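## Task

Take the yellow sponge from the desk and set it on the top of the low shelf beneath the REPAIRS sign, without moving that shelf. All low shelves must be standing upright when you finish, and the robot must neither topple nor end up leaning.

## Robot and tools

ROBOT. A wheeled cart with two drive wheels that can go forward, backward and turn, but never sideways. It carries a pan/tilt head (head_camera) and two arms, left_arm and right_arm, each with a camera at the wrist (left_wrist_camera, right_wrist_camera). Cart footprint: x from -0.35 to 0.07 m, 0.53 m wide; above 0.13 m it is 0.46 m wide with its front at x = 0.01. Arm pan axes are vertical at x = -0.060, y = +0.155 (left) and -0.155 (right). Each shoulder is 0.03 m outward from its pan axis and 0.89 m high; links are 0.116 (upper arm), 0.135 (forearm), 0.162 (hand). A fixed-jaw tip reaches roughly 0.44 m from its pan axis and no lower than 0.54 m off the floor. Objects might get nudged by outside disturbances.

FRAMES. Base frame, metres: origin on the floor between the drive wheels, x ahead, y to the left, z up. The result fields left_hand and right_hand give each fixed-jaw tip in this frame; a held item sits next to that tip, on the swinging-jaw side. Hand axes: z out along the fingers, y from swinging jaw toward fixed jaw. base_odometry uses the base frame as it was at scene start; it counts wheel rotation only, so slip reads as travel and bumps that rotate the cart are missed. Heading is radians, left positive, within -3.142..3.142.

move. Optional keys base, joints, speeds form the action; cameras and blocking are extras. With no action it just reports state and images.
- base: one object {x_m_s, turn_rad_s, for_s}. These are velocities, not a destination: forward m/s (negative = reverse, magnitude 0.005 to 0.291 or 0), left turn rad/s (negative = right, 0.02 to 1.175 or 0), and a duration in s (0.1 to 7.5). Omitted speeds are 0. Travel is about speed times duration, relative to where the cart is; acceleration is 0.5 m/s2 (turns 2 rad/s2), so durations under ~0.6 s go less far. If |x|/0.291 + |turn|/1.175 exceeds 1, both are scaled down. Very small or near-maximum commands may undershoot; check odometry.
- joints: one flat object keyed by joint name, values absolute target angles in radians (not offsets). Names: head_pan_rad (-3.2..3.2, 0 ahead, + left), head_tilt_rad (-0.76..1.45, 0 level, + down), and for each of left_arm_ and right_arm_: shoulder_pan_rad (-2.006..2.149), shoulder_lift_rad (-1.836..1.772), elbow_flex_rad (-1.773..1.58), wrist_flex_rad (-1.799..1.772), wrist_roll_rad (-2.816..2.978), gripper_rad (-0.03..1.944). Done tolerances: ±0.02 for pans, tilt and roll, ±0.1 lift, ±0.07 elbow, ±0.03 wrist flex and gripper.
- speeds: same names (grippers excluded), max rad/s for this action only, 0.08 to 4.71. Defaults: head 1.5, pans 1.4, lift and elbow 2, wrist flex 1.6, roll 1.3.
- cameras: list from head_camera, left_wrist_camera, right_wrist_camera, all. [] = none; omitted = all for a no-action call, else none.
- blocking: true/omitted waits until everything is at rest; false returns in about 0.5 s while motion continues. A later move overrides only the joints it names; if it omits base, a running drive decelerates to stop.

JOINT MEANINGS. Pan: at 0 the left arm faces left and the right arm right; positive is clockwise from above; straight ahead is +1.571 (left) and -1.571 (right). Bend: lift, elbow and wrist at 0 put the upper arm near vertical (0.24 rad outward) with forearm and fingers horizontal; positive bends downward, and the sum of the three is how far the fingers tilt below horizontal (1.571 = pointing down, needing the forearm no more than 0.20 rad above level). Roll: -1.522 closes jaws across the arm's vertical plane with the fixed jaw on the left looking outward; 1.619 puts it on the right; 0.049 closes within the plane. Over furniture with level fingers, keep the fixed jaw on the left so the hand body stays above. Gripper: ~0 tips touch, ~0.075 m gap at 1, ~0.106 m at 1.944; each jaw carries a small fixed offset. Aiming below contact squeezes; closing from wide open grips hardest. For thin items use -0.03. A firm grip shows off_target.

OTHER TOOLS. wait {seconds 0..10, cameras}: no new command, returns early once running moves settle. stop {cameras}: brakes all running motion. zoom_image {camera, region [x0,y0,x1,y1]} in pixels from the top-left of that camera's latest image, at most 504 per side. finished_scene {scene}: ends the current scene; the goal must hold unaided. After ending the first scene, make no further calls in that reply.

RESULTS. The pictures line lists image order. move reads done or the worst status. Status words: moving, done (base: velocity sent for the full time, with a sent-for note if cut), off_target (resting away from the target: load, obstacle or tripped motor), stopped, time_out (a joint gives up after 14 s and holds), not_followed, limit_stop_at_motor_heat. joint command not followed means the self-collision check blocked that arm. on_its_own lists uncommanded behaviour. earlier move shows a non-blocking move's state. Motor temperatures: per arm, one value per joint in joint_positions order plus the gripper. MOTOR HOT appears from 55 °C; JOINT FAULT or HAND FAULT means a motor cut out at 70 °C. A refused call, or an unplanned stop, cancels later move, wait and finished_scene calls in the same reply; unknown keys only void that call.

STOWING. Start pose: arms folded, jaws shut, 0.65 m wide. Stowed: pan -1.75 (left) or 1.75 (right), lift 0.05, elbow 1.35, wrist_flex -1.55, wrist_roll -1.52. Enter by moving wrist flex and roll first, then the rest after that finishes; leave in the opposite order. Spinning in place needs 0.44 m of free radius; turning or reversing near furniture can snag and topple the cart.

CAUTIONS. Loaded or extended joints sag downward; raise the next target by the observed sag. Hand positions can be off by a few cm. A joint held over 0.30 rad from target (some jaws 0.09) for ~2 s, or rapid reversal at 4 rad/s or more, trips its motor to weak torque; reset by waiting then commanding 0.2 rad back from the reading. Limits: ~0.4 kg per hand at full reach, ~0.7 kg close in. Swinging a load at about 3 rad/s can fling it. Never let the arms clash or squeeze each other. Pushing or pulling, especially forward, can tip the robot. Avoid drops, impacts on furniture, and anything falling. The simulation keeps running while you compose replies.

Each tool is called after ">>>" in YAML: its name, and indented under it one key for each argument.

## Session

>>> move:
  joints: {"head_pan_rad": 0, "head_tilt_rad": 0.35}
  cameras: ["head_camera"]

>>> move:
  joints: {"head_pan_rad": -0.8, "head_tilt_rad": 0.35}
  cameras: ["head_camera"]

>>> move:
  joints: {"head_pan_rad": -1.6, "head_tilt_rad": 0.2}
  cameras: ["head_camera"]

>>> move:
  joints: {"head_pan_rad": -2.4, "head_tilt_rad": 0.2}
  cameras: ["head_camera"]

>>> move:
  joints: {"head_pan_rad": 3.1, "head_tilt_rad": 0.2}
  cameras: ["head_camera"]

>>> move:
  joints: {"head_pan_rad": 2.4, "head_tilt_rad": 0.2}
  cameras: ["head_camera"]

>>> move:
  joints: {"head_pan_rad": 1.6, "head_tilt_rad": 0.2}
  cameras: ["head_camera"]

>>> move:
  joints: {"head_pan_rad": 0.8, "head_tilt_rad": 0.35}
  cameras: ["head_camera"]

Scene clock: 1.03 s.
Motor temperatures (°C): left_arm=[31 32 31 31 32 29] | right_arm=[30 28 27 27 30 27]
move: done
base_odometry: x=+0.000 y=+0.000 heading=+0.000
base_status: not commanded
joint_positions: head_pan_rad=+0.000 head_tilt_rad=+0.342 left_arm_shoulder_pan_rad=+0.000 left_arm_shoulder_lift_rad=-1.704 left_arm_elbow_flex_rad=+1.478 left_arm_wrist_flex_rad=+0.984 left_arm_wrist_roll_rad=-0.001 left_arm_gripper_rad=+0.000 right_arm_shoulder_pan_rad=+0.001 right_arm_shoulder_lift_rad=-1.670 right_arm_elbow_flex_rad=+1.496 right_arm_wrist_flex_rad=+1.032 right_arm_wrist_roll_rad=+0.000 right_arm_gripper_rad=+0.000
joint_status: all done
left_hand: x=-0.0600 y=+0.3116 z=+0.8261 quat_wxyz=(+0.395, -0.918, +0.023, +0.010) (m; base frame)
right_hand: x=-0.0602 y=-0.3015 z=+0.8125 quat_wxyz=(+0.008, +0.023, +0.937, -0.348) (m; base frame)
pictures: head_camera
Images, in order (width x height): head_camera 644x476.

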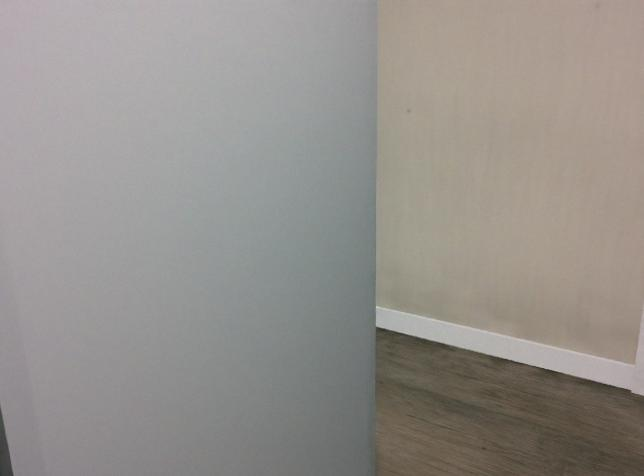

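Scene clock: 2.37 s.
move: done
base_odometry: x=+0.000 y=+0.000 heading=+0.000
base_status: not commanded
joint_positions: head_pan_rad=-0.790 head_tilt_rad=+0.342 left_arm_shoulder_pan_rad=+0.000 left_arm_shoulder_lift_rad=-1.704 left_arm_elbow_flex_rad=+1.478 left_arm_wrist_flex_rad=+0.984 left_arm_wrist_roll_rad=-0.001 left_arm_gripper_rad=+0.000 right_arm_shoulder_pan_rad=+0.001 right_arm_shoulder_lift_rad=-1.670 right_arm_elbow_flex_rad=+1.496 right_arm_wrist_flex_rad=+1.032 right_arm_wrist_roll_rad=+0.000 right_arm_gripper_rad=+0.000
joint_status: all done
left_hand: x=-0.0600 y=+0.3116 z=+0.8261 quat_wxyz=(+0.395, -0.918, +0.023, +0.010) (m; base frame)
right_hand: x=-0.0602 y=-0.3015 z=+0.8125 quat_wxyz=(+0.008, +0.023, +0.937, -0.348) (m; base frame)
pictures: head_camera
Images, in order (width x height): head_camera 644x476.

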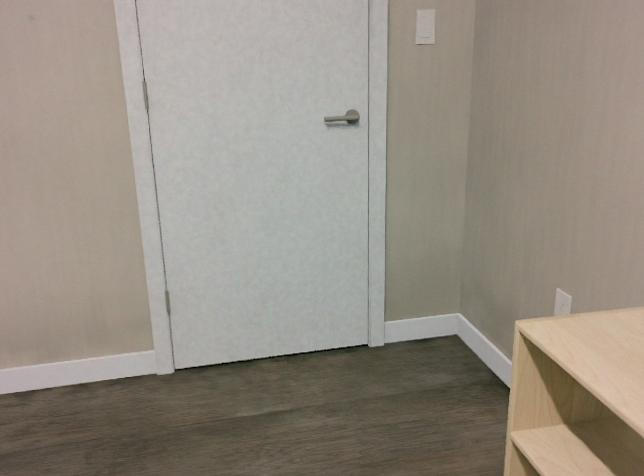

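Scene clock: 3.70 s.
move: done
base_odometry: x=+0.000 y=+0.000 heading=+0.000
base_status: not commanded
joint_positions: head_pan_rad=-1.591 head_tilt_rad=+0.212 left_arm_shoulder_pan_rad=+0.000 left_arm_shoulder_lift_rad=-1.704 left_arm_elbow_flex_rad=+1.478 left_arm_wrist_flex_rad=+0.984 left_arm_wrist_roll_rad=-0.001 left_arm_gripper_rad=+0.000 right_arm_shoulder_pan_rad=+0.001 right_arm_shoulder_lift_rad=-1.670 right_arm_elbow_flex_rad=+1.496 right_arm_wrist_flex_rad=+1.032 right_arm_wrist_roll_rad=+0.000 right_arm_gripper_rad=+0.000
joint_status: all done
left_hand: x=-0.0600 y=+0.3116 z=+0.8261 quat_wxyz=(+0.395, -0.918, +0.023, +0.010) (m; base frame)
right_hand: x=-0.0602 y=-0.3015 z=+0.8125 quat_wxyz=(+0.008, +0.023, +0.937, -0.348) (m; base frame)
pictures: head_camera
Images, in order (width x height): head_camera 644x476.

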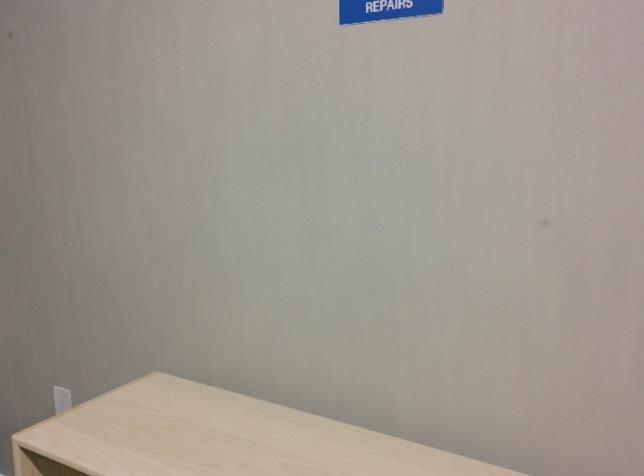

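Scene clock: 5.03 s.
move: done
base_odometry: x=+0.000 y=+0.000 heading=+0.000
base_status: not commanded
joint_positions: head_pan_rad=-2.391 head_tilt_rad=+0.212 left_arm_shoulder_pan_rad=+0.000 left_arm_shoulder_lift_rad=-1.704 left_arm_elbow_flex_rad=+1.478 left_arm_wrist_flex_rad=+0.984 left_arm_wrist_roll_rad=-0.001 left_arm_gripper_rad=+0.000 right_arm_shoulder_pan_rad=+0.001 right_arm_shoulder_lift_rad=-1.670 right_arm_elbow_flex_rad=+1.496 right_arm_wrist_flex_rad=+1.032 right_arm_wrist_roll_rad=+0.000 right_arm_gripper_rad=+0.000
joint_status: all done
left_hand: x=-0.0600 y=+0.3116 z=+0.8261 quat_wxyz=(+0.395, -0.918, +0.023, +0.010) (m; base frame)
right_hand: x=-0.0602 y=-0.3015 z=+0.8125 quat_wxyz=(+0.008, +0.023, +0.937, -0.348) (m; base frame)
pictures: head_camera
Images, in order (width x height): head_camera 644x476.

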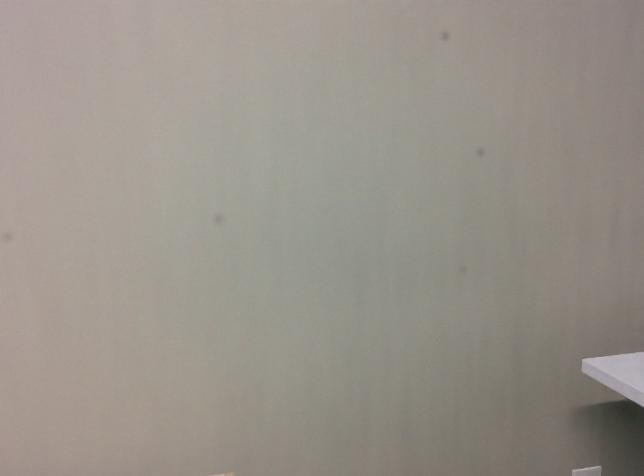

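Scene clock: 9.50 s.
move: done
base_odometry: x=+0.000 y=+0.000 heading=+0.000
base_status: not commanded
joint_positions: head_pan_rad=+3.089 head_tilt_rad=+0.212 left_arm_shoulder_pan_rad=+0.000 left_arm_shoulder_lift_rad=-1.704 left_arm_elbow_flex_rad=+1.478 left_arm_wrist_flex_rad=+0.984 left_arm_wrist_roll_rad=-0.001 left_arm_gripper_rad=+0.000 right_arm_shoulder_pan_rad=+0.001 right_arm_shoulder_lift_rad=-1.670 right_arm_elbow_flex_rad=+1.496 right_arm_wrist_flex_rad=+1.032 right_arm_wrist_roll_rad=+0.000 right_arm_gripper_rad=+0.000
joint_status: all done
left_hand: x=-0.0600 y=+0.3116 z=+0.8261 quat_wxyz=(+0.395, -0.918, +0.023, +0.010) (m; base frame)
right_hand: x=-0.0602 y=-0.3015 z=+0.8125 quat_wxyz=(+0.008, +0.023, +0.937, -0.348) (m; base frame)
pictures: head_camera
Images, in order (width x height): head_camera 644x476.

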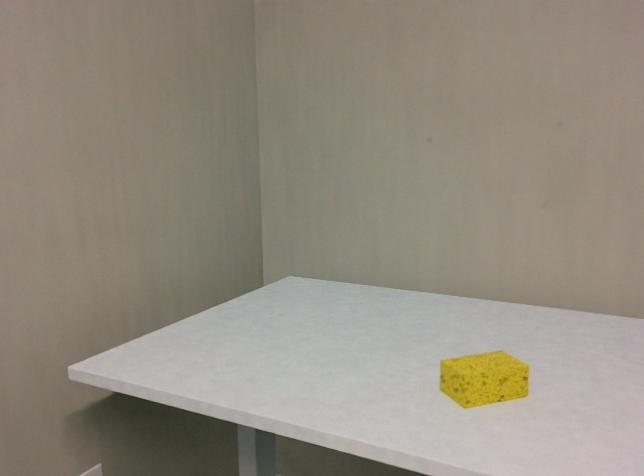

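Scene clock: 10.77 s.
move: done
base_odometry: x=+0.000 y=+0.000 heading=+0.000
base_status: not commanded
joint_positions: head_pan_rad=+2.410 head_tilt_rad=+0.212 left_arm_shoulder_pan_rad=+0.000 left_arm_shoulder_lift_rad=-1.704 left_arm_elbow_flex_rad=+1.478 left_arm_wrist_flex_rad=+0.984 left_arm_wrist_roll_rad=-0.001 left_arm_gripper_rad=+0.000 right_arm_shoulder_pan_rad=+0.001 right_arm_shoulder_lift_rad=-1.670 right_arm_elbow_flex_rad=+1.496 right_arm_wrist_flex_rad=+1.032 right_arm_wrist_roll_rad=+0.000 right_arm_gripper_rad=+0.000
joint_status: all done
left_hand: x=-0.0600 y=+0.3116 z=+0.8261 quat_wxyz=(+0.395, -0.918, +0.023, +0.010) (m; base frame)
right_hand: x=-0.0602 y=-0.3015 z=+0.8125 quat_wxyz=(+0.008, +0.023, +0.937, -0.348) (m; base frame)
pictures: head_camera
Images, in order (width x height): head_camera 644x476.

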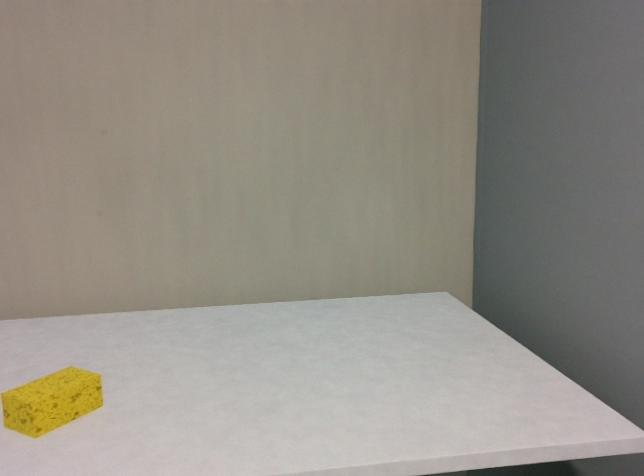

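Scene clock: 12.10 s.
move: done
base_odometry: x=+0.000 y=+0.000 heading=+0.000
base_status: not commanded
joint_positions: head_pan_rad=+1.609 head_tilt_rad=+0.212 left_arm_shoulder_pan_rad=+0.000 left_arm_shoulder_lift_rad=-1.704 left_arm_elbow_flex_rad=+1.478 left_arm_wrist_flex_rad=+0.984 left_arm_wrist_roll_rad=-0.001 left_arm_gripper_rad=+0.000 right_arm_shoulder_pan_rad=+0.001 right_arm_shoulder_lift_rad=-1.670 right_arm_elbow_flex_rad=+1.496 right_arm_wrist_flex_rad=+1.032 right_arm_wrist_roll_rad=+0.000 right_arm_gripper_rad=+0.000
joint_status: all done
left_hand: x=-0.0600 y=+0.3116 z=+0.8261 quat_wxyz=(+0.395, -0.918, +0.023, +0.010) (m; base frame)
right_hand: x=-0.0602 y=-0.3015 z=+0.8125 quat_wxyz=(+0.008, +0.023, +0.937, -0.348) (m; base frame)
pictures: head_camera
Images, in order (width x height): head_camera 644x476.

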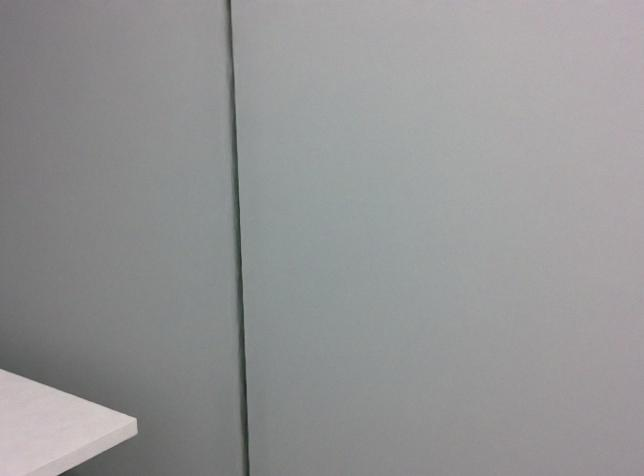

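Scene clock: 13.43 s.
move: done
base_odometry: x=+0.000 y=+0.000 heading=+0.000
base_status: not commanded
joint_positions: head_pan_rad=+0.810 head_tilt_rad=+0.342 left_arm_shoulder_pan_rad=+0.000 left_arm_shoulder_lift_rad=-1.704 left_arm_elbow_flex_rad=+1.478 left_arm_wrist_flex_rad=+0.984 left_arm_wrist_roll_rad=-0.001 left_arm_gripper_rad=+0.000 right_arm_shoulder_pan_rad=+0.001 right_arm_shoulder_lift_rad=-1.670 right_arm_elbow_flex_rad=+1.496 right_arm_wrist_flex_rad=+1.032 right_arm_wrist_roll_rad=+0.000 right_arm_gripper_rad=+0.000
joint_status: all done
left_hand: x=-0.0600 y=+0.3116 z=+0.8261 quat_wxyz=(+0.395, -0.918, +0.023, +0.010) (m; base frame)
right_hand: x=-0.0602 y=-0.3015 z=+0.8125 quat_wxyz=(+0.008, +0.023, +0.937, -0.348) (m; base frame)
pictures: head_camera
Images, in order (width x height): head_camera 644x476.

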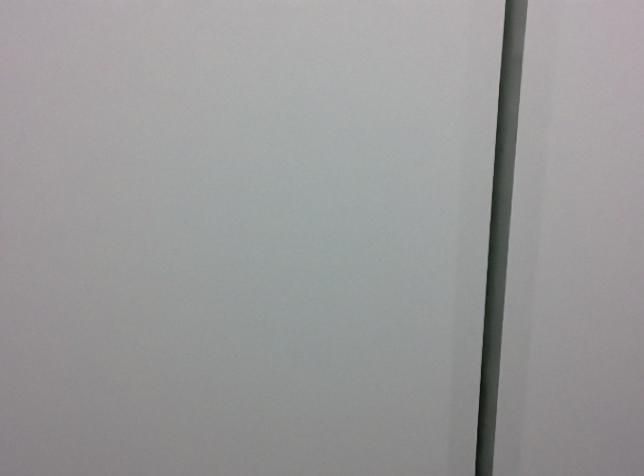

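>>> move:
  joints: {"head_pan_rad": 2.7, "head_tilt_rad": 0.7}
  cameras: ["head_camera"]

>>> move:
  joints: {"head_pan_rad": -2.0, "head_tilt_rad": 0.8}
  cameras: ["head_camera"]

>>> move:
  joints: {"head_pan_rad": -1.2, "head_tilt_rad": 0.7}
  cameras: ["head_camera"]

>>> move:
  joints: {"head_pan_rad": 0.5, "head_tilt_rad": 0.9}
  cameras: ["head_camera"]

>>> move:
  joints: {"head_pan_rad": 1.6, "head_tilt_rad": 0.9}
  cameras: ["head_camera"]

Scene clock: 30.53 s.
move: done
base_odometry: x=+0.000 y=+0.000 heading=+0.000
base_status: not commanded
joint_positions: head_pan_rad=+2.689 head_tilt_rad=+0.693 left_arm_shoulder_pan_rad=+0.000 left_arm_shoulder_lift_rad=-1.704 left_arm_elbow_flex_rad=+1.478 left_arm_wrist_flex_rad=+0.984 left_arm_wrist_roll_rad=-0.001 left_arm_gripper_rad=+0.000 right_arm_shoulder_pan_rad=+0.001 right_arm_shoulder_lift_rad=-1.670 right_arm_elbow_flex_rad=+1.496 right_arm_wrist_flex_rad=+1.032 right_arm_wrist_roll_rad=+0.000 right_arm_gripper_rad=+0.000
joint_status: all done
left_hand: x=-0.0600 y=+0.3116 z=+0.8261 quat_wxyz=(+0.395, -0.918, +0.023, +0.010) (m; base frame)
right_hand: x=-0.0602 y=-0.3015 z=+0.8125 quat_wxyz=(+0.008, +0.023, +0.937, -0.348) (m; base frame)
pictures: head_camera
Images, in order (width x height): head_camera 644x476.

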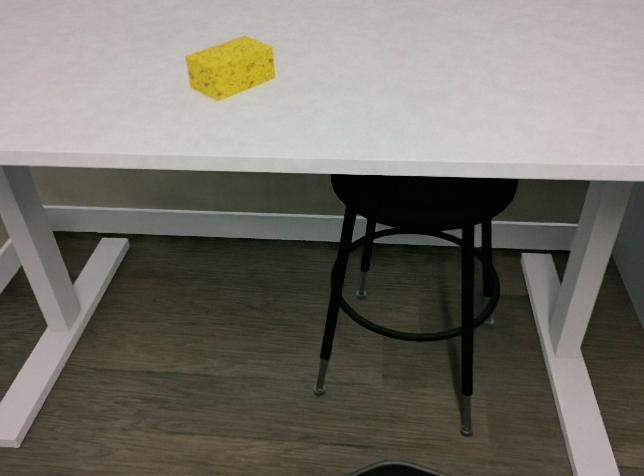

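Scene clock: 34.47 s.
move: done
base_odometry: x=+0.000 y=+0.000 heading=+0.000
base_status: not commanded
joint_positions: head_pan_rad=-1.991 head_tilt_rad=+0.794 left_arm_shoulder_pan_rad=+0.000 left_arm_shoulder_lift_rad=-1.704 left_arm_elbow_flex_rad=+1.478 left_arm_wrist_flex_rad=+0.984 left_arm_wrist_roll_rad=-0.001 left_arm_gripper_rad=+0.000 right_arm_shoulder_pan_rad=+0.001 right_arm_shoulder_lift_rad=-1.670 right_arm_elbow_flex_rad=+1.496 right_arm_wrist_flex_rad=+1.032 right_arm_wrist_roll_rad=+0.000 right_arm_gripper_rad=+0.000
joint_status: all done
left_hand: x=-0.0600 y=+0.3116 z=+0.8261 quat_wxyz=(+0.395, -0.918, +0.023, +0.010) (m; base frame)
right_hand: x=-0.0602 y=-0.3015 z=+0.8125 quat_wxyz=(+0.008, +0.023, +0.937, -0.348) (m; base frame)
pictures: head_camera
Images, in order (width x height): head_camera 644x476.

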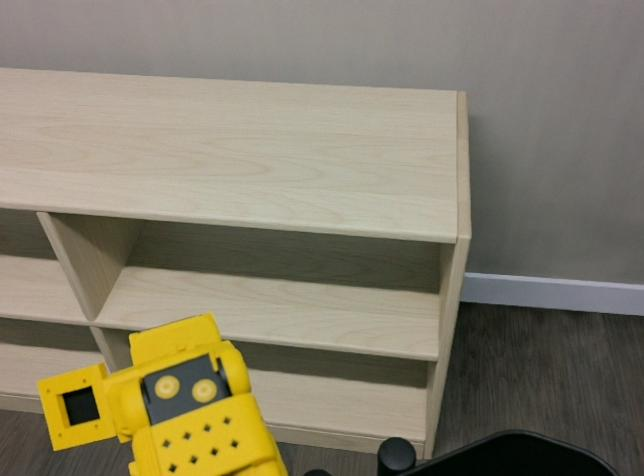

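Scene clock: 35.80 s.
move: done
base_odometry: x=+0.000 y=+0.000 heading=+0.000
base_status: not commanded
joint_positions: head_pan_rad=-1.210 head_tilt_rad=+0.713 left_arm_shoulder_pan_rad=+0.000 left_arm_shoulder_lift_rad=-1.704 left_arm_elbow_flex_rad=+1.478 left_arm_wrist_flex_rad=+0.984 left_arm_wrist_roll_rad=-0.001 left_arm_gripper_rad=+0.000 right_arm_shoulder_pan_rad=+0.001 right_arm_shoulder_lift_rad=-1.670 right_arm_elbow_flex_rad=+1.496 right_arm_wrist_flex_rad=+1.032 right_arm_wrist_roll_rad=+0.000 right_arm_gripper_rad=+0.000
joint_status: all done
left_hand: x=-0.0600 y=+0.3116 z=+0.8261 quat_wxyz=(+0.395, -0.918, +0.023, +0.010) (m; base frame)
right_hand: x=-0.0602 y=-0.3015 z=+0.8125 quat_wxyz=(+0.008, +0.023, +0.937, -0.348) (m; base frame)
pictures: head_camera
Images, in order (width x height): head_camera 644x476.

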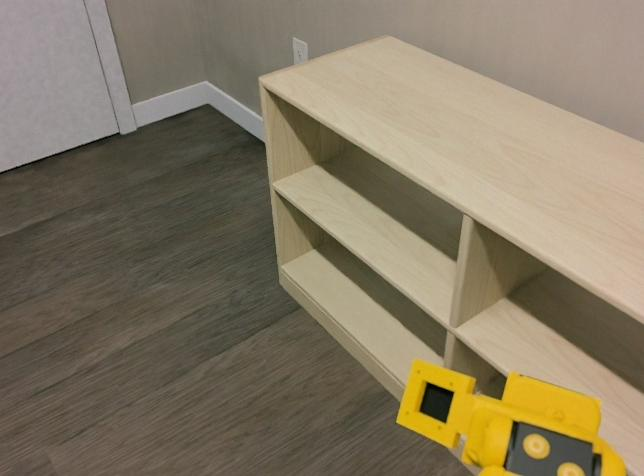

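Scene clock: 37.73 s.
move: done
base_odometry: x=+0.000 y=+0.000 heading=+0.000
base_status: not commanded
joint_positions: head_pan_rad=+0.489 head_tilt_rad=+0.894 left_arm_shoulder_pan_rad=+0.000 left_arm_shoulder_lift_rad=-1.704 left_arm_elbow_flex_rad=+1.478 left_arm_wrist_flex_rad=+0.984 left_arm_wrist_roll_rad=-0.001 left_arm_gripper_rad=+0.000 right_arm_shoulder_pan_rad=+0.001 right_arm_shoulder_lift_rad=-1.670 right_arm_elbow_flex_rad=+1.496 right_arm_wrist_flex_rad=+1.032 right_arm_wrist_roll_rad=+0.000 right_arm_gripper_rad=+0.000
joint_status: all done
left_hand: x=-0.0600 y=+0.3116 z=+0.8261 quat_wxyz=(+0.395, -0.918, +0.023, +0.010) (m; base frame)
right_hand: x=-0.0602 y=-0.3015 z=+0.8125 quat_wxyz=(+0.008, +0.023, +0.937, -0.348) (m; base frame)
pictures: head_camera
Images, in order (width x height): head_camera 644x476.

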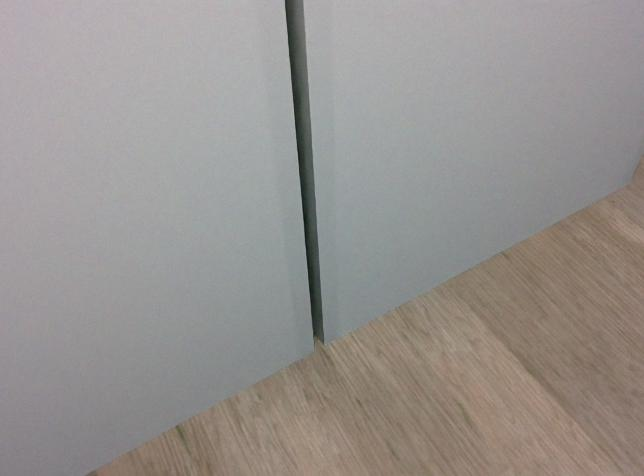

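Scene clock: 39.27 s.
move: done
base_odometry: x=+0.000 y=+0.000 heading=+0.000
base_status: not commanded
joint_positions: head_pan_rad=+1.589 head_tilt_rad=+0.894 left_arm_shoulder_pan_rad=+0.000 left_arm_shoulder_lift_rad=-1.704 left_arm_elbow_flex_rad=+1.478 left_arm_wrist_flex_rad=+0.984 left_arm_wrist_roll_rad=-0.001 left_arm_gripper_rad=+0.000 right_arm_shoulder_pan_rad=+0.001 right_arm_shoulder_lift_rad=-1.670 right_arm_elbow_flex_rad=+1.496 right_arm_wrist_flex_rad=+1.032 right_arm_wrist_roll_rad=+0.000 right_arm_gripper_rad=+0.000
joint_status: all done
left_hand: x=-0.0600 y=+0.3116 z=+0.8261 quat_wxyz=(+0.395, -0.918, +0.023, +0.010) (m; base frame)
right_hand: x=-0.0602 y=-0.3015 z=+0.8125 quat_wxyz=(+0.008, +0.023, +0.937, -0.348) (m; base frame)
pictures: head_camera
Images, in order (width x height): head_camera 644x476.

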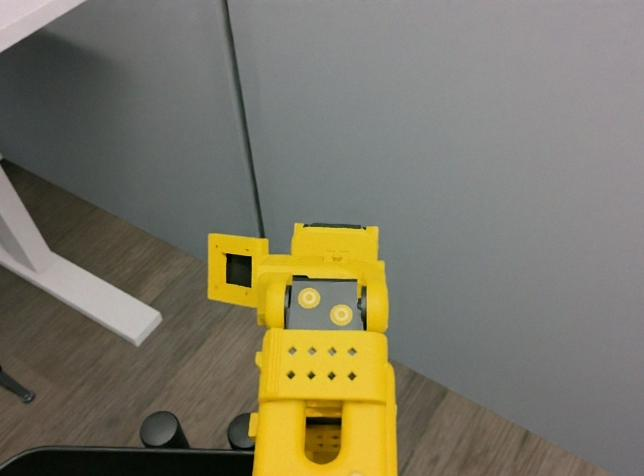

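>>> move:
  base: {"turn_rad_s": 0.7, "for_s": 3.83}
  joints: {"head_pan_rad": 0, "head_tilt_rad": 0.8}

>>> move:
  base: {"x_m_s": 0.2, "for_s": 2.1}
  joints: {"left_arm_shoulder_lift_rad": -0.5, "left_arm_elbow_flex_rad": 0.0, "left_arm_wrist_flex_rad": 0.8}

>>> move:
  base: {"turn_rad_s": -0.2, "for_s": 0.5}
  joints: {"left_arm_wrist_roll_rad": -2.25, "left_arm_gripper_rad": 1.4}
  cameras: ["head_camera"]

Scene clock: 95.83 s.
move: done
base_odometry: x=-0.001 y=+0.000 heading=+2.682
base_status: done (sent for 3.83 of 3.83 s)
joint_positions: head_pan_rad=+0.009 head_tilt_rad=+0.814 left_arm_shoulder_pan_rad=-0.006 left_arm_shoulder_lift_rad=-1.704 left_arm_elbow_flex_rad=+1.478 left_arm_wrist_flex_rad=+0.984 left_arm_wrist_roll_rad=-0.001 left_arm_gripper_rad=+0.000 right_arm_shoulder_pan_rad=-0.004 right_arm_shoulder_lift_rad=-1.670 right_arm_elbow_flex_rad=+1.496 right_arm_wrist_flex_rad=+1.032 right_arm_wrist_roll_rad=+0.000 right_arm_gripper_rad=+0.000
joint_status: all done
left_hand: x=-0.0609 y=+0.3116 z=+0.8261 quat_wxyz=(+0.395, -0.918, +0.020, +0.011) (m; base frame)
right_hand: x=-0.0595 y=-0.3015 z=+0.8125 quat_wxyz=(+0.009, +0.021, +0.937, -0.348) (m; base frame)
pictures: none

Scene clock: 99.00 s.
move: done
base_odometry: x=-0.378 y=+0.185 heading=+2.684
base_status: done (sent for 2.1 of 2.1 s)
joint_positions: head_pan_rad=+0.009 head_tilt_rad=+0.814 left_arm_shoulder_pan_rad=-0.004 left_arm_shoulder_lift_rad=-0.503 left_arm_elbow_flex_rad=+0.037 left_arm_wrist_flex_rad=+0.813 left_arm_wrist_roll_rad=-0.001 left_arm_gripper_rad=+0.000 right_arm_shoulder_pan_rad=+0.000 right_arm_shoulder_lift_rad=-1.670 right_arm_elbow_flex_rad=+1.496 right_arm_wrist_flex_rad=+1.032 right_arm_wrist_roll_rad=+0.000 right_arm_gripper_rad=+0.000
joint_status: all done
left_hand: x=-0.0612 y=+0.4221 z=+1.0091 quat_wxyz=(+0.574, -0.819, +0.018, +0.015) (m; base frame)
right_hand: x=-0.0600 y=-0.3015 z=+0.8125 quat_wxyz=(+0.009, +0.023, +0.937, -0.348) (m; base frame)
pictures: none

Scene clock: 101.50 s.
move: done
base_odometry: x=-0.379 y=+0.185 heading=+2.584
base_status: done (sent for 0.5 of 0.5 s)
joint_positions: head_pan_rad=+0.009 head_tilt_rad=+0.814 left_arm_shoulder_pan_rad=+0.003 left_arm_shoulder_lift_rad=-0.501 left_arm_elbow_flex_rad=+0.037 left_arm_wrist_flex_rad=+0.813 left_arm_wrist_roll_rad=-2.245 left_arm_gripper_rad=+1.393 right_arm_shoulder_pan_rad=+0.000 right_arm_shoulder_lift_rad=-1.670 right_arm_elbow_flex_rad=+1.496 right_arm_wrist_flex_rad=+1.032 right_arm_wrist_roll_rad=+0.000 right_arm_gripper_rad=+0.000
joint_status: all done
left_hand: x=-0.0650 y=+0.4268 z=+1.0209 quat_wxyz=(+0.237, -0.336, +0.747, +0.522) (m; base frame)
right_hand: x=-0.0600 y=-0.3015 z=+0.8125 quat_wxyz=(+0.009, +0.023, +0.937, -0.348) (m; base frame)
pictures: head_camera
Images, in order (width x height): head_camera 644x476.

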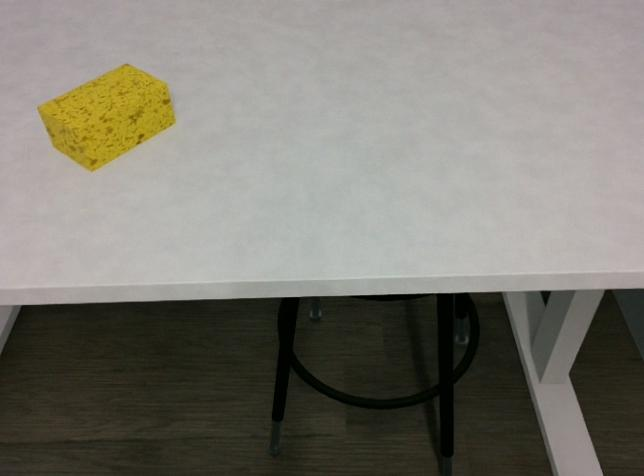

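>>> move:
  base: {"x_m_s": 0.15, "for_s": 0.85}
  cameras: ["head_camera"]

Scene clock: 122.80 s.
move: done
base_odometry: x=-0.489 y=+0.254 heading=+2.581
base_status: done (sent for 0.87 of 0.87 s)
joint_positions: head_pan_rad=+0.009 head_tilt_rad=+0.814 left_arm_shoulder_pan_rad=+0.000 left_arm_shoulder_lift_rad=-0.501 left_arm_elbow_flex_rad=+0.037 left_arm_wrist_flex_rad=+0.813 left_arm_wrist_roll_rad=-2.245 left_arm_gripper_rad=+1.393 right_arm_shoulder_pan_rad=+0.004 right_arm_shoulder_lift_rad=-1.670 right_arm_elbow_flex_rad=+1.496 right_arm_wrist_flex_rad=+1.032 right_arm_wrist_roll_rad=+0.000 right_arm_gripper_rad=+0.000
joint_status: not commanded
left_hand: x=-0.0659 y=+0.4268 z=+1.0209 quat_wxyz=(+0.236, -0.337, +0.747, +0.523) (m; base frame)
right_hand: x=-0.0606 y=-0.3015 z=+0.8125 quat_wxyz=(+0.008, +0.025, +0.937, -0.348) (m; base frame)
pictures: head_camera
Images, in order (width x height): head_camera 644x476.

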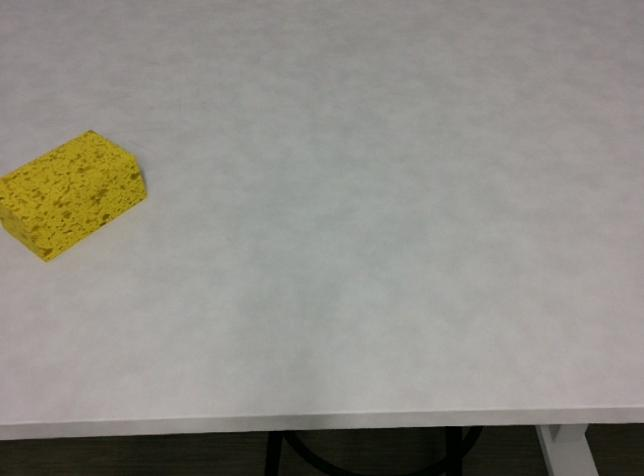

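>>> move:
  base: {"x_m_s": 0.1, "for_s": 1.15}
  joints: {"left_arm_shoulder_pan_rad": 1.287, "left_arm_wrist_roll_rad": -2.48, "left_arm_gripper_rad": 1.5, "head_tilt_rad": 1.0, "head_pan_rad": 0.5}

>>> move:
  joints: {"left_arm_shoulder_lift_rad": 0.4, "left_arm_elbow_flex_rad": -0.98, "left_arm_wrist_flex_rad": 1.6}
  cameras: ["head_camera", "left_wrist_camera"]

Scene clock: 147.57 s.
move: done
base_odometry: x=-0.588 y=+0.316 heading=+2.582
base_status: done (sent for 1.17 of 1.17 s)
joint_positions: head_pan_rad=+0.489 head_tilt_rad=+0.994 left_arm_shoulder_pan_rad=+1.281 left_arm_shoulder_lift_rad=-0.501 left_arm_elbow_flex_rad=+0.036 left_arm_wrist_flex_rad=+0.813 left_arm_wrist_roll_rad=-2.477 left_arm_gripper_rad=+1.493 right_arm_shoulder_pan_rad=+0.004 right_arm_shoulder_lift_rad=-1.670 right_arm_elbow_flex_rad=+1.496 right_arm_wrist_flex_rad=+1.032 right_arm_wrist_roll_rad=+0.000 right_arm_gripper_rad=+0.000
joint_status: all done
left_hand: x=+0.1995 y=+0.2372 z=+1.0225 quat_wxyz=(+0.466, +0.267, +0.774, +0.334) (m; base frame)
right_hand: x=-0.0606 y=-0.3015 z=+0.8125 quat_wxyz=(+0.008, +0.025, +0.937, -0.348) (m; base frame)
pictures: none

Scene clock: 149.03 s.
move: done
base_odometry: x=-0.588 y=+0.316 heading=+2.582
base_status: not commanded
joint_positions: head_pan_rad=+0.489 head_tilt_rad=+0.994 left_arm_shoulder_pan_rad=+1.281 left_arm_shoulder_lift_rad=+0.407 left_arm_elbow_flex_rad=-0.947 left_arm_wrist_flex_rad=+1.596 left_arm_wrist_roll_rad=-2.477 left_arm_gripper_rad=+1.493 right_arm_shoulder_pan_rad=+0.004 right_arm_shoulder_lift_rad=-1.670 right_arm_elbow_flex_rad=+1.496 right_arm_wrist_flex_rad=+1.032 right_arm_wrist_roll_rad=+0.000 right_arm_gripper_rad=+0.000
joint_status: all done
left_hand: x=+0.2246 y=+0.2446 z=+0.9236 quat_wxyz=(+0.207, +0.315, +0.914, +0.149) (m; base frame)
right_hand: x=-0.0606 y=-0.3015 z=+0.8125 quat_wxyz=(+0.008, +0.025, +0.937, -0.348) (m; base frame)
pictures: head_camera, left_wrist_camera
Images, in order (width x height): head_camera 644x476, left_wrist_camera 644x476.

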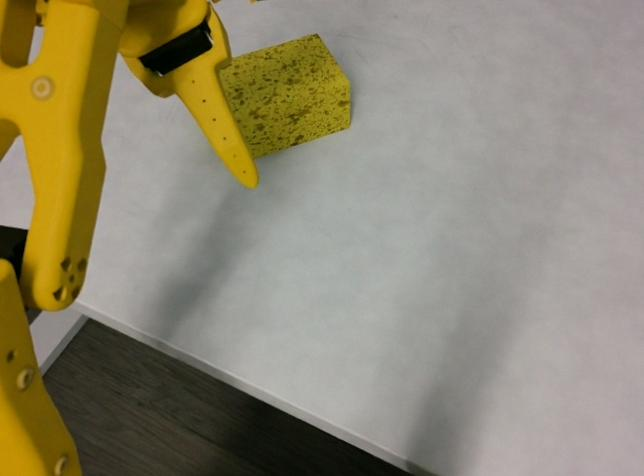

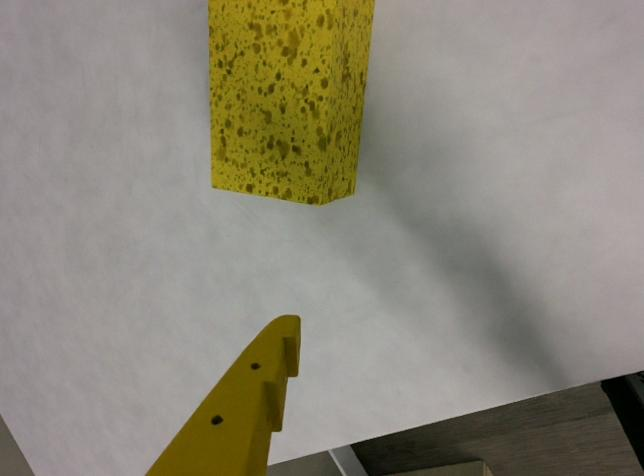

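>>> move:
  base: {"x_m_s": 0.05, "for_s": 0.4}
  joints: {"left_arm_shoulder_lift_rad": 0.45, "left_arm_elbow_flex_rad": -0.98, "left_arm_wrist_flex_rad": 1.39, "left_arm_wrist_roll_rad": -2.05, "left_arm_gripper_rad": 1.9, "left_arm_shoulder_pan_rad": 1.309}
  cameras: ["head_camera", "left_wrist_camera"]

Scene clock: 203.37 s.
move: done
base_odometry: x=-0.604 y=+0.327 heading=+2.582
base_status: done (sent for 0.4 of 0.4 s)
joint_positions: head_pan_rad=+0.489 head_tilt_rad=+0.994 left_arm_shoulder_pan_rad=+1.302 left_arm_shoulder_lift_rad=+0.458 left_arm_elbow_flex_rad=-0.951 left_arm_wrist_flex_rad=+1.402 left_arm_wrist_roll_rad=-2.056 left_arm_gripper_rad=+1.891 right_arm_shoulder_pan_rad=+0.001 right_arm_shoulder_lift_rad=-1.670 right_arm_elbow_flex_rad=+1.496 right_arm_wrist_flex_rad=+1.032 right_arm_wrist_roll_rad=+0.000 right_arm_gripper_rad=+0.000
joint_status: all done
left_hand: x=+0.2499 y=+0.2472 z=+0.9267 quat_wxyz=(+0.299, +0.125, +0.938, +0.127) (m; base frame)
right_hand: x=-0.0602 y=-0.3015 z=+0.8125 quat_wxyz=(+0.008, +0.023, +0.937, -0.348) (m; base frame)
pictures: head_camera, left_wrist_camera
Images, in order (width x height): head_camera 644x476, left_wrist_camera 644x476.

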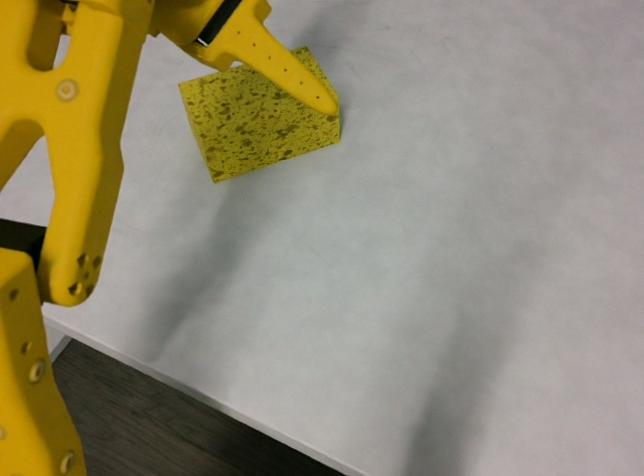

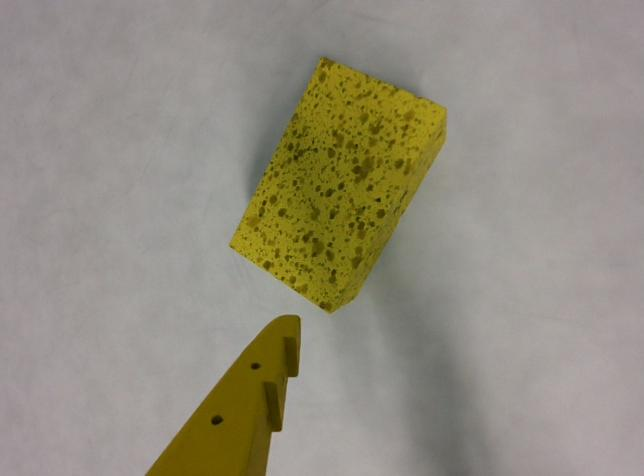

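>>> move:
  joints: {"left_arm_shoulder_lift_rad": 0.47, "left_arm_elbow_flex_rad": -0.66, "left_arm_wrist_flex_rad": 0.79, "left_arm_shoulder_pan_rad": 1.334, "left_arm_wrist_roll_rad": -2.1}
  cameras: ["left_wrist_camera"]

>>> move:
  joints: {"left_arm_shoulder_lift_rad": 0.66, "left_arm_elbow_flex_rad": -0.79, "left_arm_wrist_flex_rad": 0.87}
  speeds: {"left_arm_shoulder_lift_rad": 0.4, "left_arm_elbow_flex_rad": 0.3}
  cameras: ["head_camera", "left_wrist_camera"]

Scene clock: 215.67 s.
move: done
base_odometry: x=-0.604 y=+0.327 heading=+2.582
base_status: not commanded
joint_positions: head_pan_rad=+0.489 head_tilt_rad=+0.994 left_arm_shoulder_pan_rad=+1.327 left_arm_shoulder_lift_rad=+0.482 left_arm_elbow_flex_rad=-0.658 left_arm_wrist_flex_rad=+0.803 left_arm_wrist_roll_rad=-2.098 left_arm_gripper_rad=+1.891 right_arm_shoulder_pan_rad=+0.001 right_arm_shoulder_lift_rad=-1.670 right_arm_elbow_flex_rad=+1.496 right_arm_wrist_flex_rad=+1.032 right_arm_wrist_roll_rad=+0.000 right_arm_gripper_rad=+0.000
joint_status: all done
left_hand: x=+0.2991 y=+0.2511 z=+0.9185 quat_wxyz=(+0.417, +0.147, +0.879, +0.181) (m; base frame)
right_hand: x=-0.0602 y=-0.3015 z=+0.8125 quat_wxyz=(+0.008, +0.023, +0.937, -0.348) (m; base frame)
pictures: left_wrist_camera
Images, in order (width x height): left_wrist_camera 644x476.

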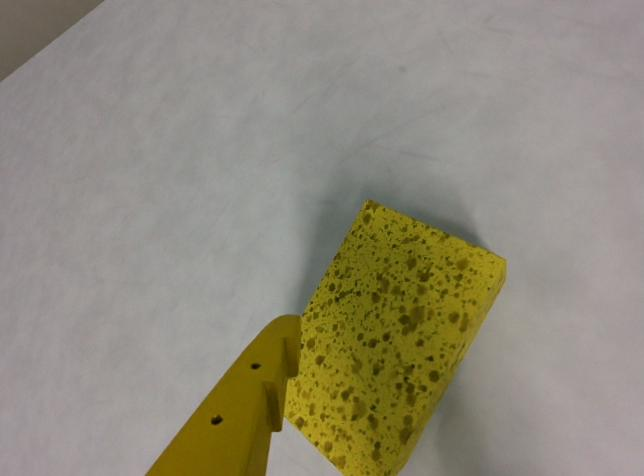

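Scene clock: 216.63 s.
move: done
base_odometry: x=-0.604 y=+0.327 heading=+2.582
base_status: not commanded
joint_positions: head_pan_rad=+0.489 head_tilt_rad=+0.994 left_arm_shoulder_pan_rad=+1.327 left_arm_shoulder_lift_rad=+0.674 left_arm_elbow_flex_rad=-0.753 left_arm_wrist_flex_rad=+0.867 left_arm_wrist_roll_rad=-2.098 left_arm_gripper_rad=+1.891 right_arm_shoulder_pan_rad=+0.001 right_arm_shoulder_lift_rad=-1.670 right_arm_elbow_flex_rad=+1.496 right_arm_wrist_flex_rad=+1.032 right_arm_wrist_roll_rad=+0.000 right_arm_gripper_rad=+0.000
joint_status: all done
left_hand: x=+0.3001 y=+0.2513 z=+0.8693 quat_wxyz=(+0.350, +0.153, +0.912, +0.152) (m; base frame)
right_hand: x=-0.0602 y=-0.3015 z=+0.8125 quat_wxyz=(+0.008, +0.023, +0.937, -0.348) (m; base frame)
pictures: head_camera, left_wrist_camera
Images, in order (width x height): head_camera 644x476, left_wrist_camera 644x476.

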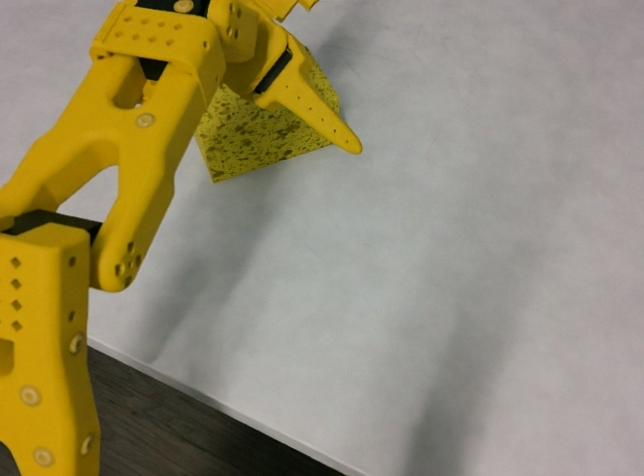

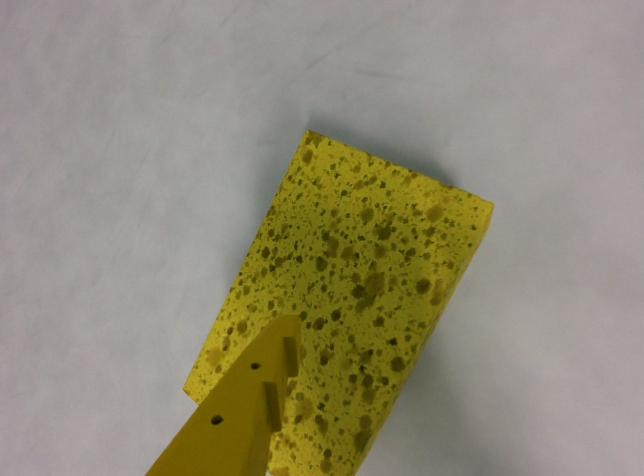

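>>> move:
  joints: {"left_arm_shoulder_lift_rad": 0.54, "left_arm_shoulder_pan_rad": 1.22, "left_arm_wrist_roll_rad": -2.3, "left_arm_elbow_flex_rad": -0.77}
  cameras: ["left_wrist_camera"]

Scene clock: 223.03 s.
move: done
base_odometry: x=-0.604 y=+0.327 heading=+2.582
base_status: not commanded
joint_positions: head_pan_rad=+0.489 head_tilt_rad=+0.994 left_arm_shoulder_pan_rad=+1.226 left_arm_shoulder_lift_rad=+0.608 left_arm_elbow_flex_rad=-0.753 left_arm_wrist_flex_rad=+0.867 left_arm_wrist_roll_rad=-2.297 left_arm_gripper_rad=+1.891 right_arm_shoulder_pan_rad=+0.001 right_arm_shoulder_lift_rad=-1.670 right_arm_elbow_flex_rad=+1.496 right_arm_wrist_flex_rad=+1.032 right_arm_wrist_roll_rad=+0.000 right_arm_gripper_rad=+0.000
joint_status: all done
left_hand: x=+0.2904 y=+0.2869 z=+0.8929 quat_wxyz=(+0.349, +0.194, +0.890, +0.219) (m; base frame)
right_hand: x=-0.0602 y=-0.3015 z=+0.8125 quat_wxyz=(+0.008, +0.023, +0.937, -0.348) (m; base frame)
pictures: left_wrist_camera
Images, in order (width x height): left_wrist_camera 644x476.

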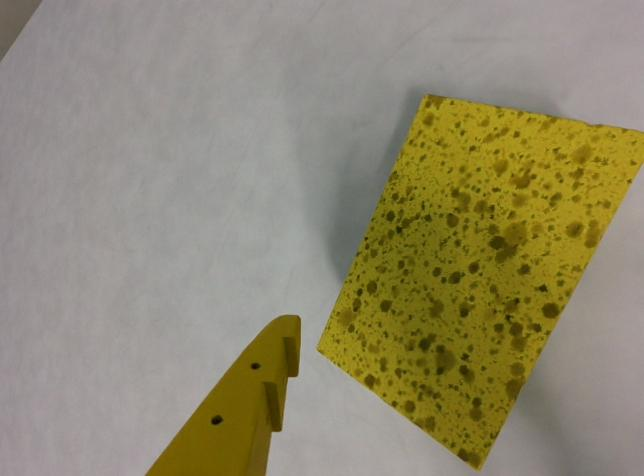

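>>> move:
  joints: {"left_arm_shoulder_lift_rad": 0.70, "left_arm_elbow_flex_rad": -0.79, "left_arm_wrist_flex_rad": 0.8}
  speeds: {"left_arm_shoulder_lift_rad": 0.3}
  cameras: ["left_wrist_camera"]

Scene clock: 234.60 s.
move: done
base_odometry: x=-0.604 y=+0.327 heading=+2.582
base_status: not commanded
joint_positions: head_pan_rad=+0.489 head_tilt_rad=+0.994 left_arm_shoulder_pan_rad=+1.226 left_arm_shoulder_lift_rad=+0.715 left_arm_elbow_flex_rad=-0.754 left_arm_wrist_flex_rad=+0.812 left_arm_wrist_roll_rad=-2.302 left_arm_gripper_rad=+1.891 right_arm_shoulder_pan_rad=+0.001 right_arm_shoulder_lift_rad=-1.670 right_arm_elbow_flex_rad=+1.496 right_arm_wrist_flex_rad=+1.032 right_arm_wrist_roll_rad=+0.000 right_arm_gripper_rad=+0.000
joint_status: all done
left_hand: x=+0.2944 y=+0.2883 z=+0.8628 quat_wxyz=(+0.329, +0.199, +0.900, +0.207) (m; base frame)
right_hand: x=-0.0602 y=-0.3015 z=+0.8125 quat_wxyz=(+0.008, +0.023, +0.937, -0.348) (m; base frame)
pictures: left_wrist_camera
Images, in order (width x height): left_wrist_camera 644x476.

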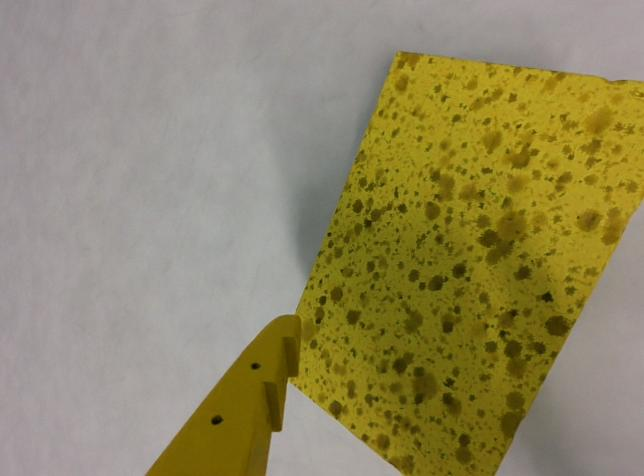

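>>> move:
  joints: {"left_arm_shoulder_pan_rad": 1.18}

>>> move:
  joints: {"left_arm_shoulder_lift_rad": 0.765, "left_arm_elbow_flex_rad": -0.835, "left_arm_wrist_flex_rad": 0.76}
  speeds: {"left_arm_shoulder_lift_rad": 0.3, "left_arm_elbow_flex_rad": 0.3}
  cameras: ["left_wrist_camera", "head_camera"]

Scene clock: 242.13 s.
move: done
base_odometry: x=-0.604 y=+0.327 heading=+2.582
base_status: not commanded
joint_positions: head_pan_rad=+0.489 head_tilt_rad=+0.994 left_arm_shoulder_pan_rad=+1.181 left_arm_shoulder_lift_rad=+0.715 left_arm_elbow_flex_rad=-0.754 left_arm_wrist_flex_rad=+0.812 left_arm_wrist_roll_rad=-2.302 left_arm_gripper_rad=+1.891 right_arm_shoulder_pan_rad=+0.001 right_arm_shoulder_lift_rad=-1.670 right_arm_elbow_flex_rad=+1.496 right_arm_wrist_flex_rad=+1.032 right_arm_wrist_roll_rad=+0.000 right_arm_gripper_rad=+0.000
joint_status: all done
left_hand: x=+0.2881 y=+0.3040 z=+0.8628 quat_wxyz=(+0.324, +0.179, +0.904, +0.214) (m; base frame)
right_hand: x=-0.0602 y=-0.3015 z=+0.8125 quat_wxyz=(+0.008, +0.023, +0.937, -0.348) (m; base frame)
pictures: none

Scene clock: 242.80 s.
move: done
base_odometry: x=-0.604 y=+0.327 heading=+2.582
base_status: not commanded
joint_positions: head_pan_rad=+0.489 head_tilt_rad=+0.994 left_arm_shoulder_pan_rad=+1.181 left_arm_shoulder_lift_rad=+0.778 left_arm_elbow_flex_rad=-0.797 left_arm_wrist_flex_rad=+0.772 left_arm_wrist_roll_rad=-2.302 left_arm_gripper_rad=+1.891 right_arm_shoulder_pan_rad=+0.001 right_arm_shoulder_lift_rad=-1.670 right_arm_elbow_flex_rad=+1.496 right_arm_wrist_flex_rad=+1.032 right_arm_wrist_roll_rad=+0.000 right_arm_gripper_rad=+0.000
joint_status: all done
left_hand: x=+0.2940 y=+0.3064 z=+0.8564 quat_wxyz=(+0.332, +0.178, +0.900, +0.219) (m; base frame)
right_hand: x=-0.0602 y=-0.3015 z=+0.8125 quat_wxyz=(+0.008, +0.023, +0.937, -0.348) (m; base frame)
pictures: head_camera, left_wrist_camera
Images, in order (width x height): head_camera 644x476, left_wrist_camera 644x476.

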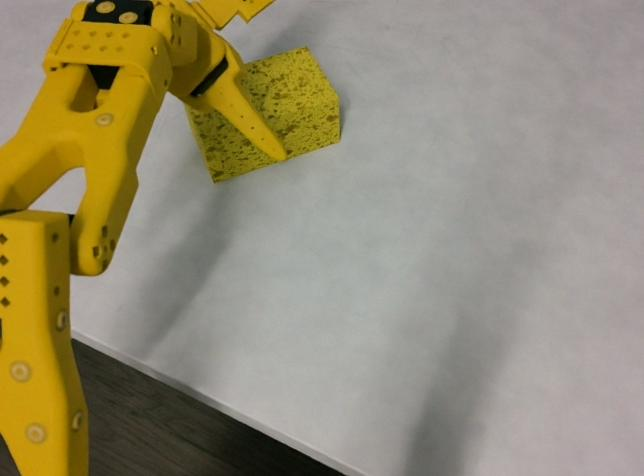

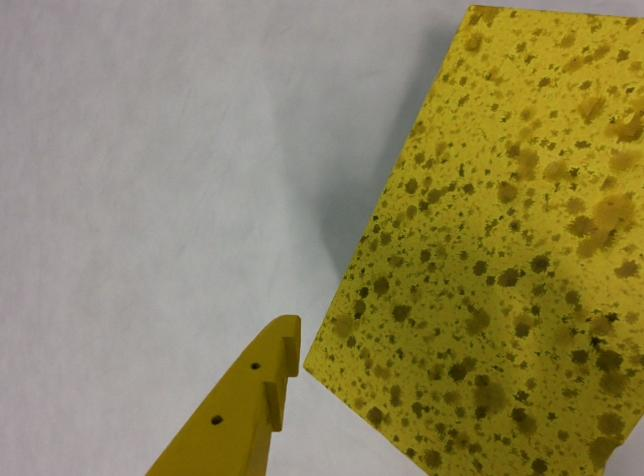

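>>> move:
  joints: {"left_arm_shoulder_lift_rad": 0.885, "left_arm_elbow_flex_rad": -1.03, "left_arm_wrist_flex_rad": 0.76, "head_pan_rad": 0.2, "head_tilt_rad": 1.3}
  speeds: {"left_arm_shoulder_lift_rad": 0.3, "left_arm_elbow_flex_rad": 0.55}
  cameras: ["left_wrist_camera", "head_camera"]

Scene clock: 253.20 s.
move: done
base_odometry: x=-0.604 y=+0.327 heading=+2.582
base_status: not commanded
joint_positions: head_pan_rad=+0.209 head_tilt_rad=+1.295 left_arm_shoulder_pan_rad=+1.181 left_arm_shoulder_lift_rad=+0.901 left_arm_elbow_flex_rad=-0.993 left_arm_wrist_flex_rad=+0.772 left_arm_wrist_roll_rad=-2.302 left_arm_gripper_rad=+1.891 right_arm_shoulder_pan_rad=+0.001 right_arm_shoulder_lift_rad=-1.670 right_arm_elbow_flex_rad=+1.496 right_arm_wrist_flex_rad=+1.032 right_arm_wrist_roll_rad=+0.000 right_arm_gripper_rad=+0.000
joint_status: all done
left_hand: x=+0.3062 y=+0.3114 z=+0.8629 quat_wxyz=(+0.359, +0.175, +0.885, +0.238) (m; base frame)
right_hand: x=-0.0602 y=-0.3015 z=+0.8125 quat_wxyz=(+0.008, +0.023, +0.937, -0.348) (m; base frame)
pictures: head_camera, left_wrist_camera
Images, in order (width x height): head_camera 644x476, left_wrist_camera 644x476.

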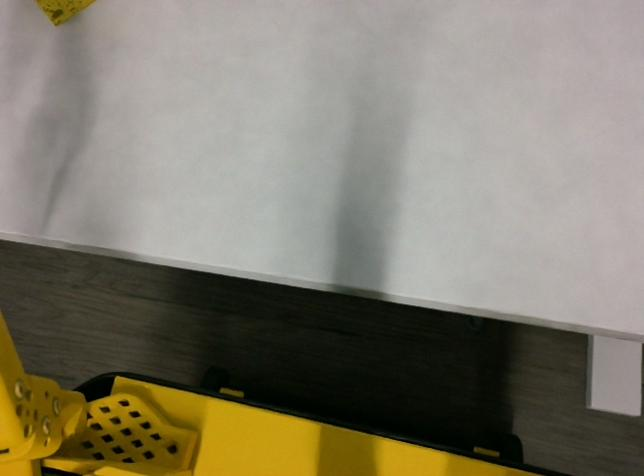

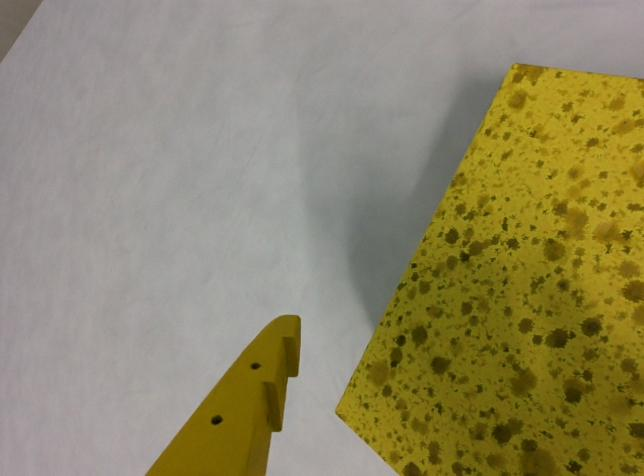

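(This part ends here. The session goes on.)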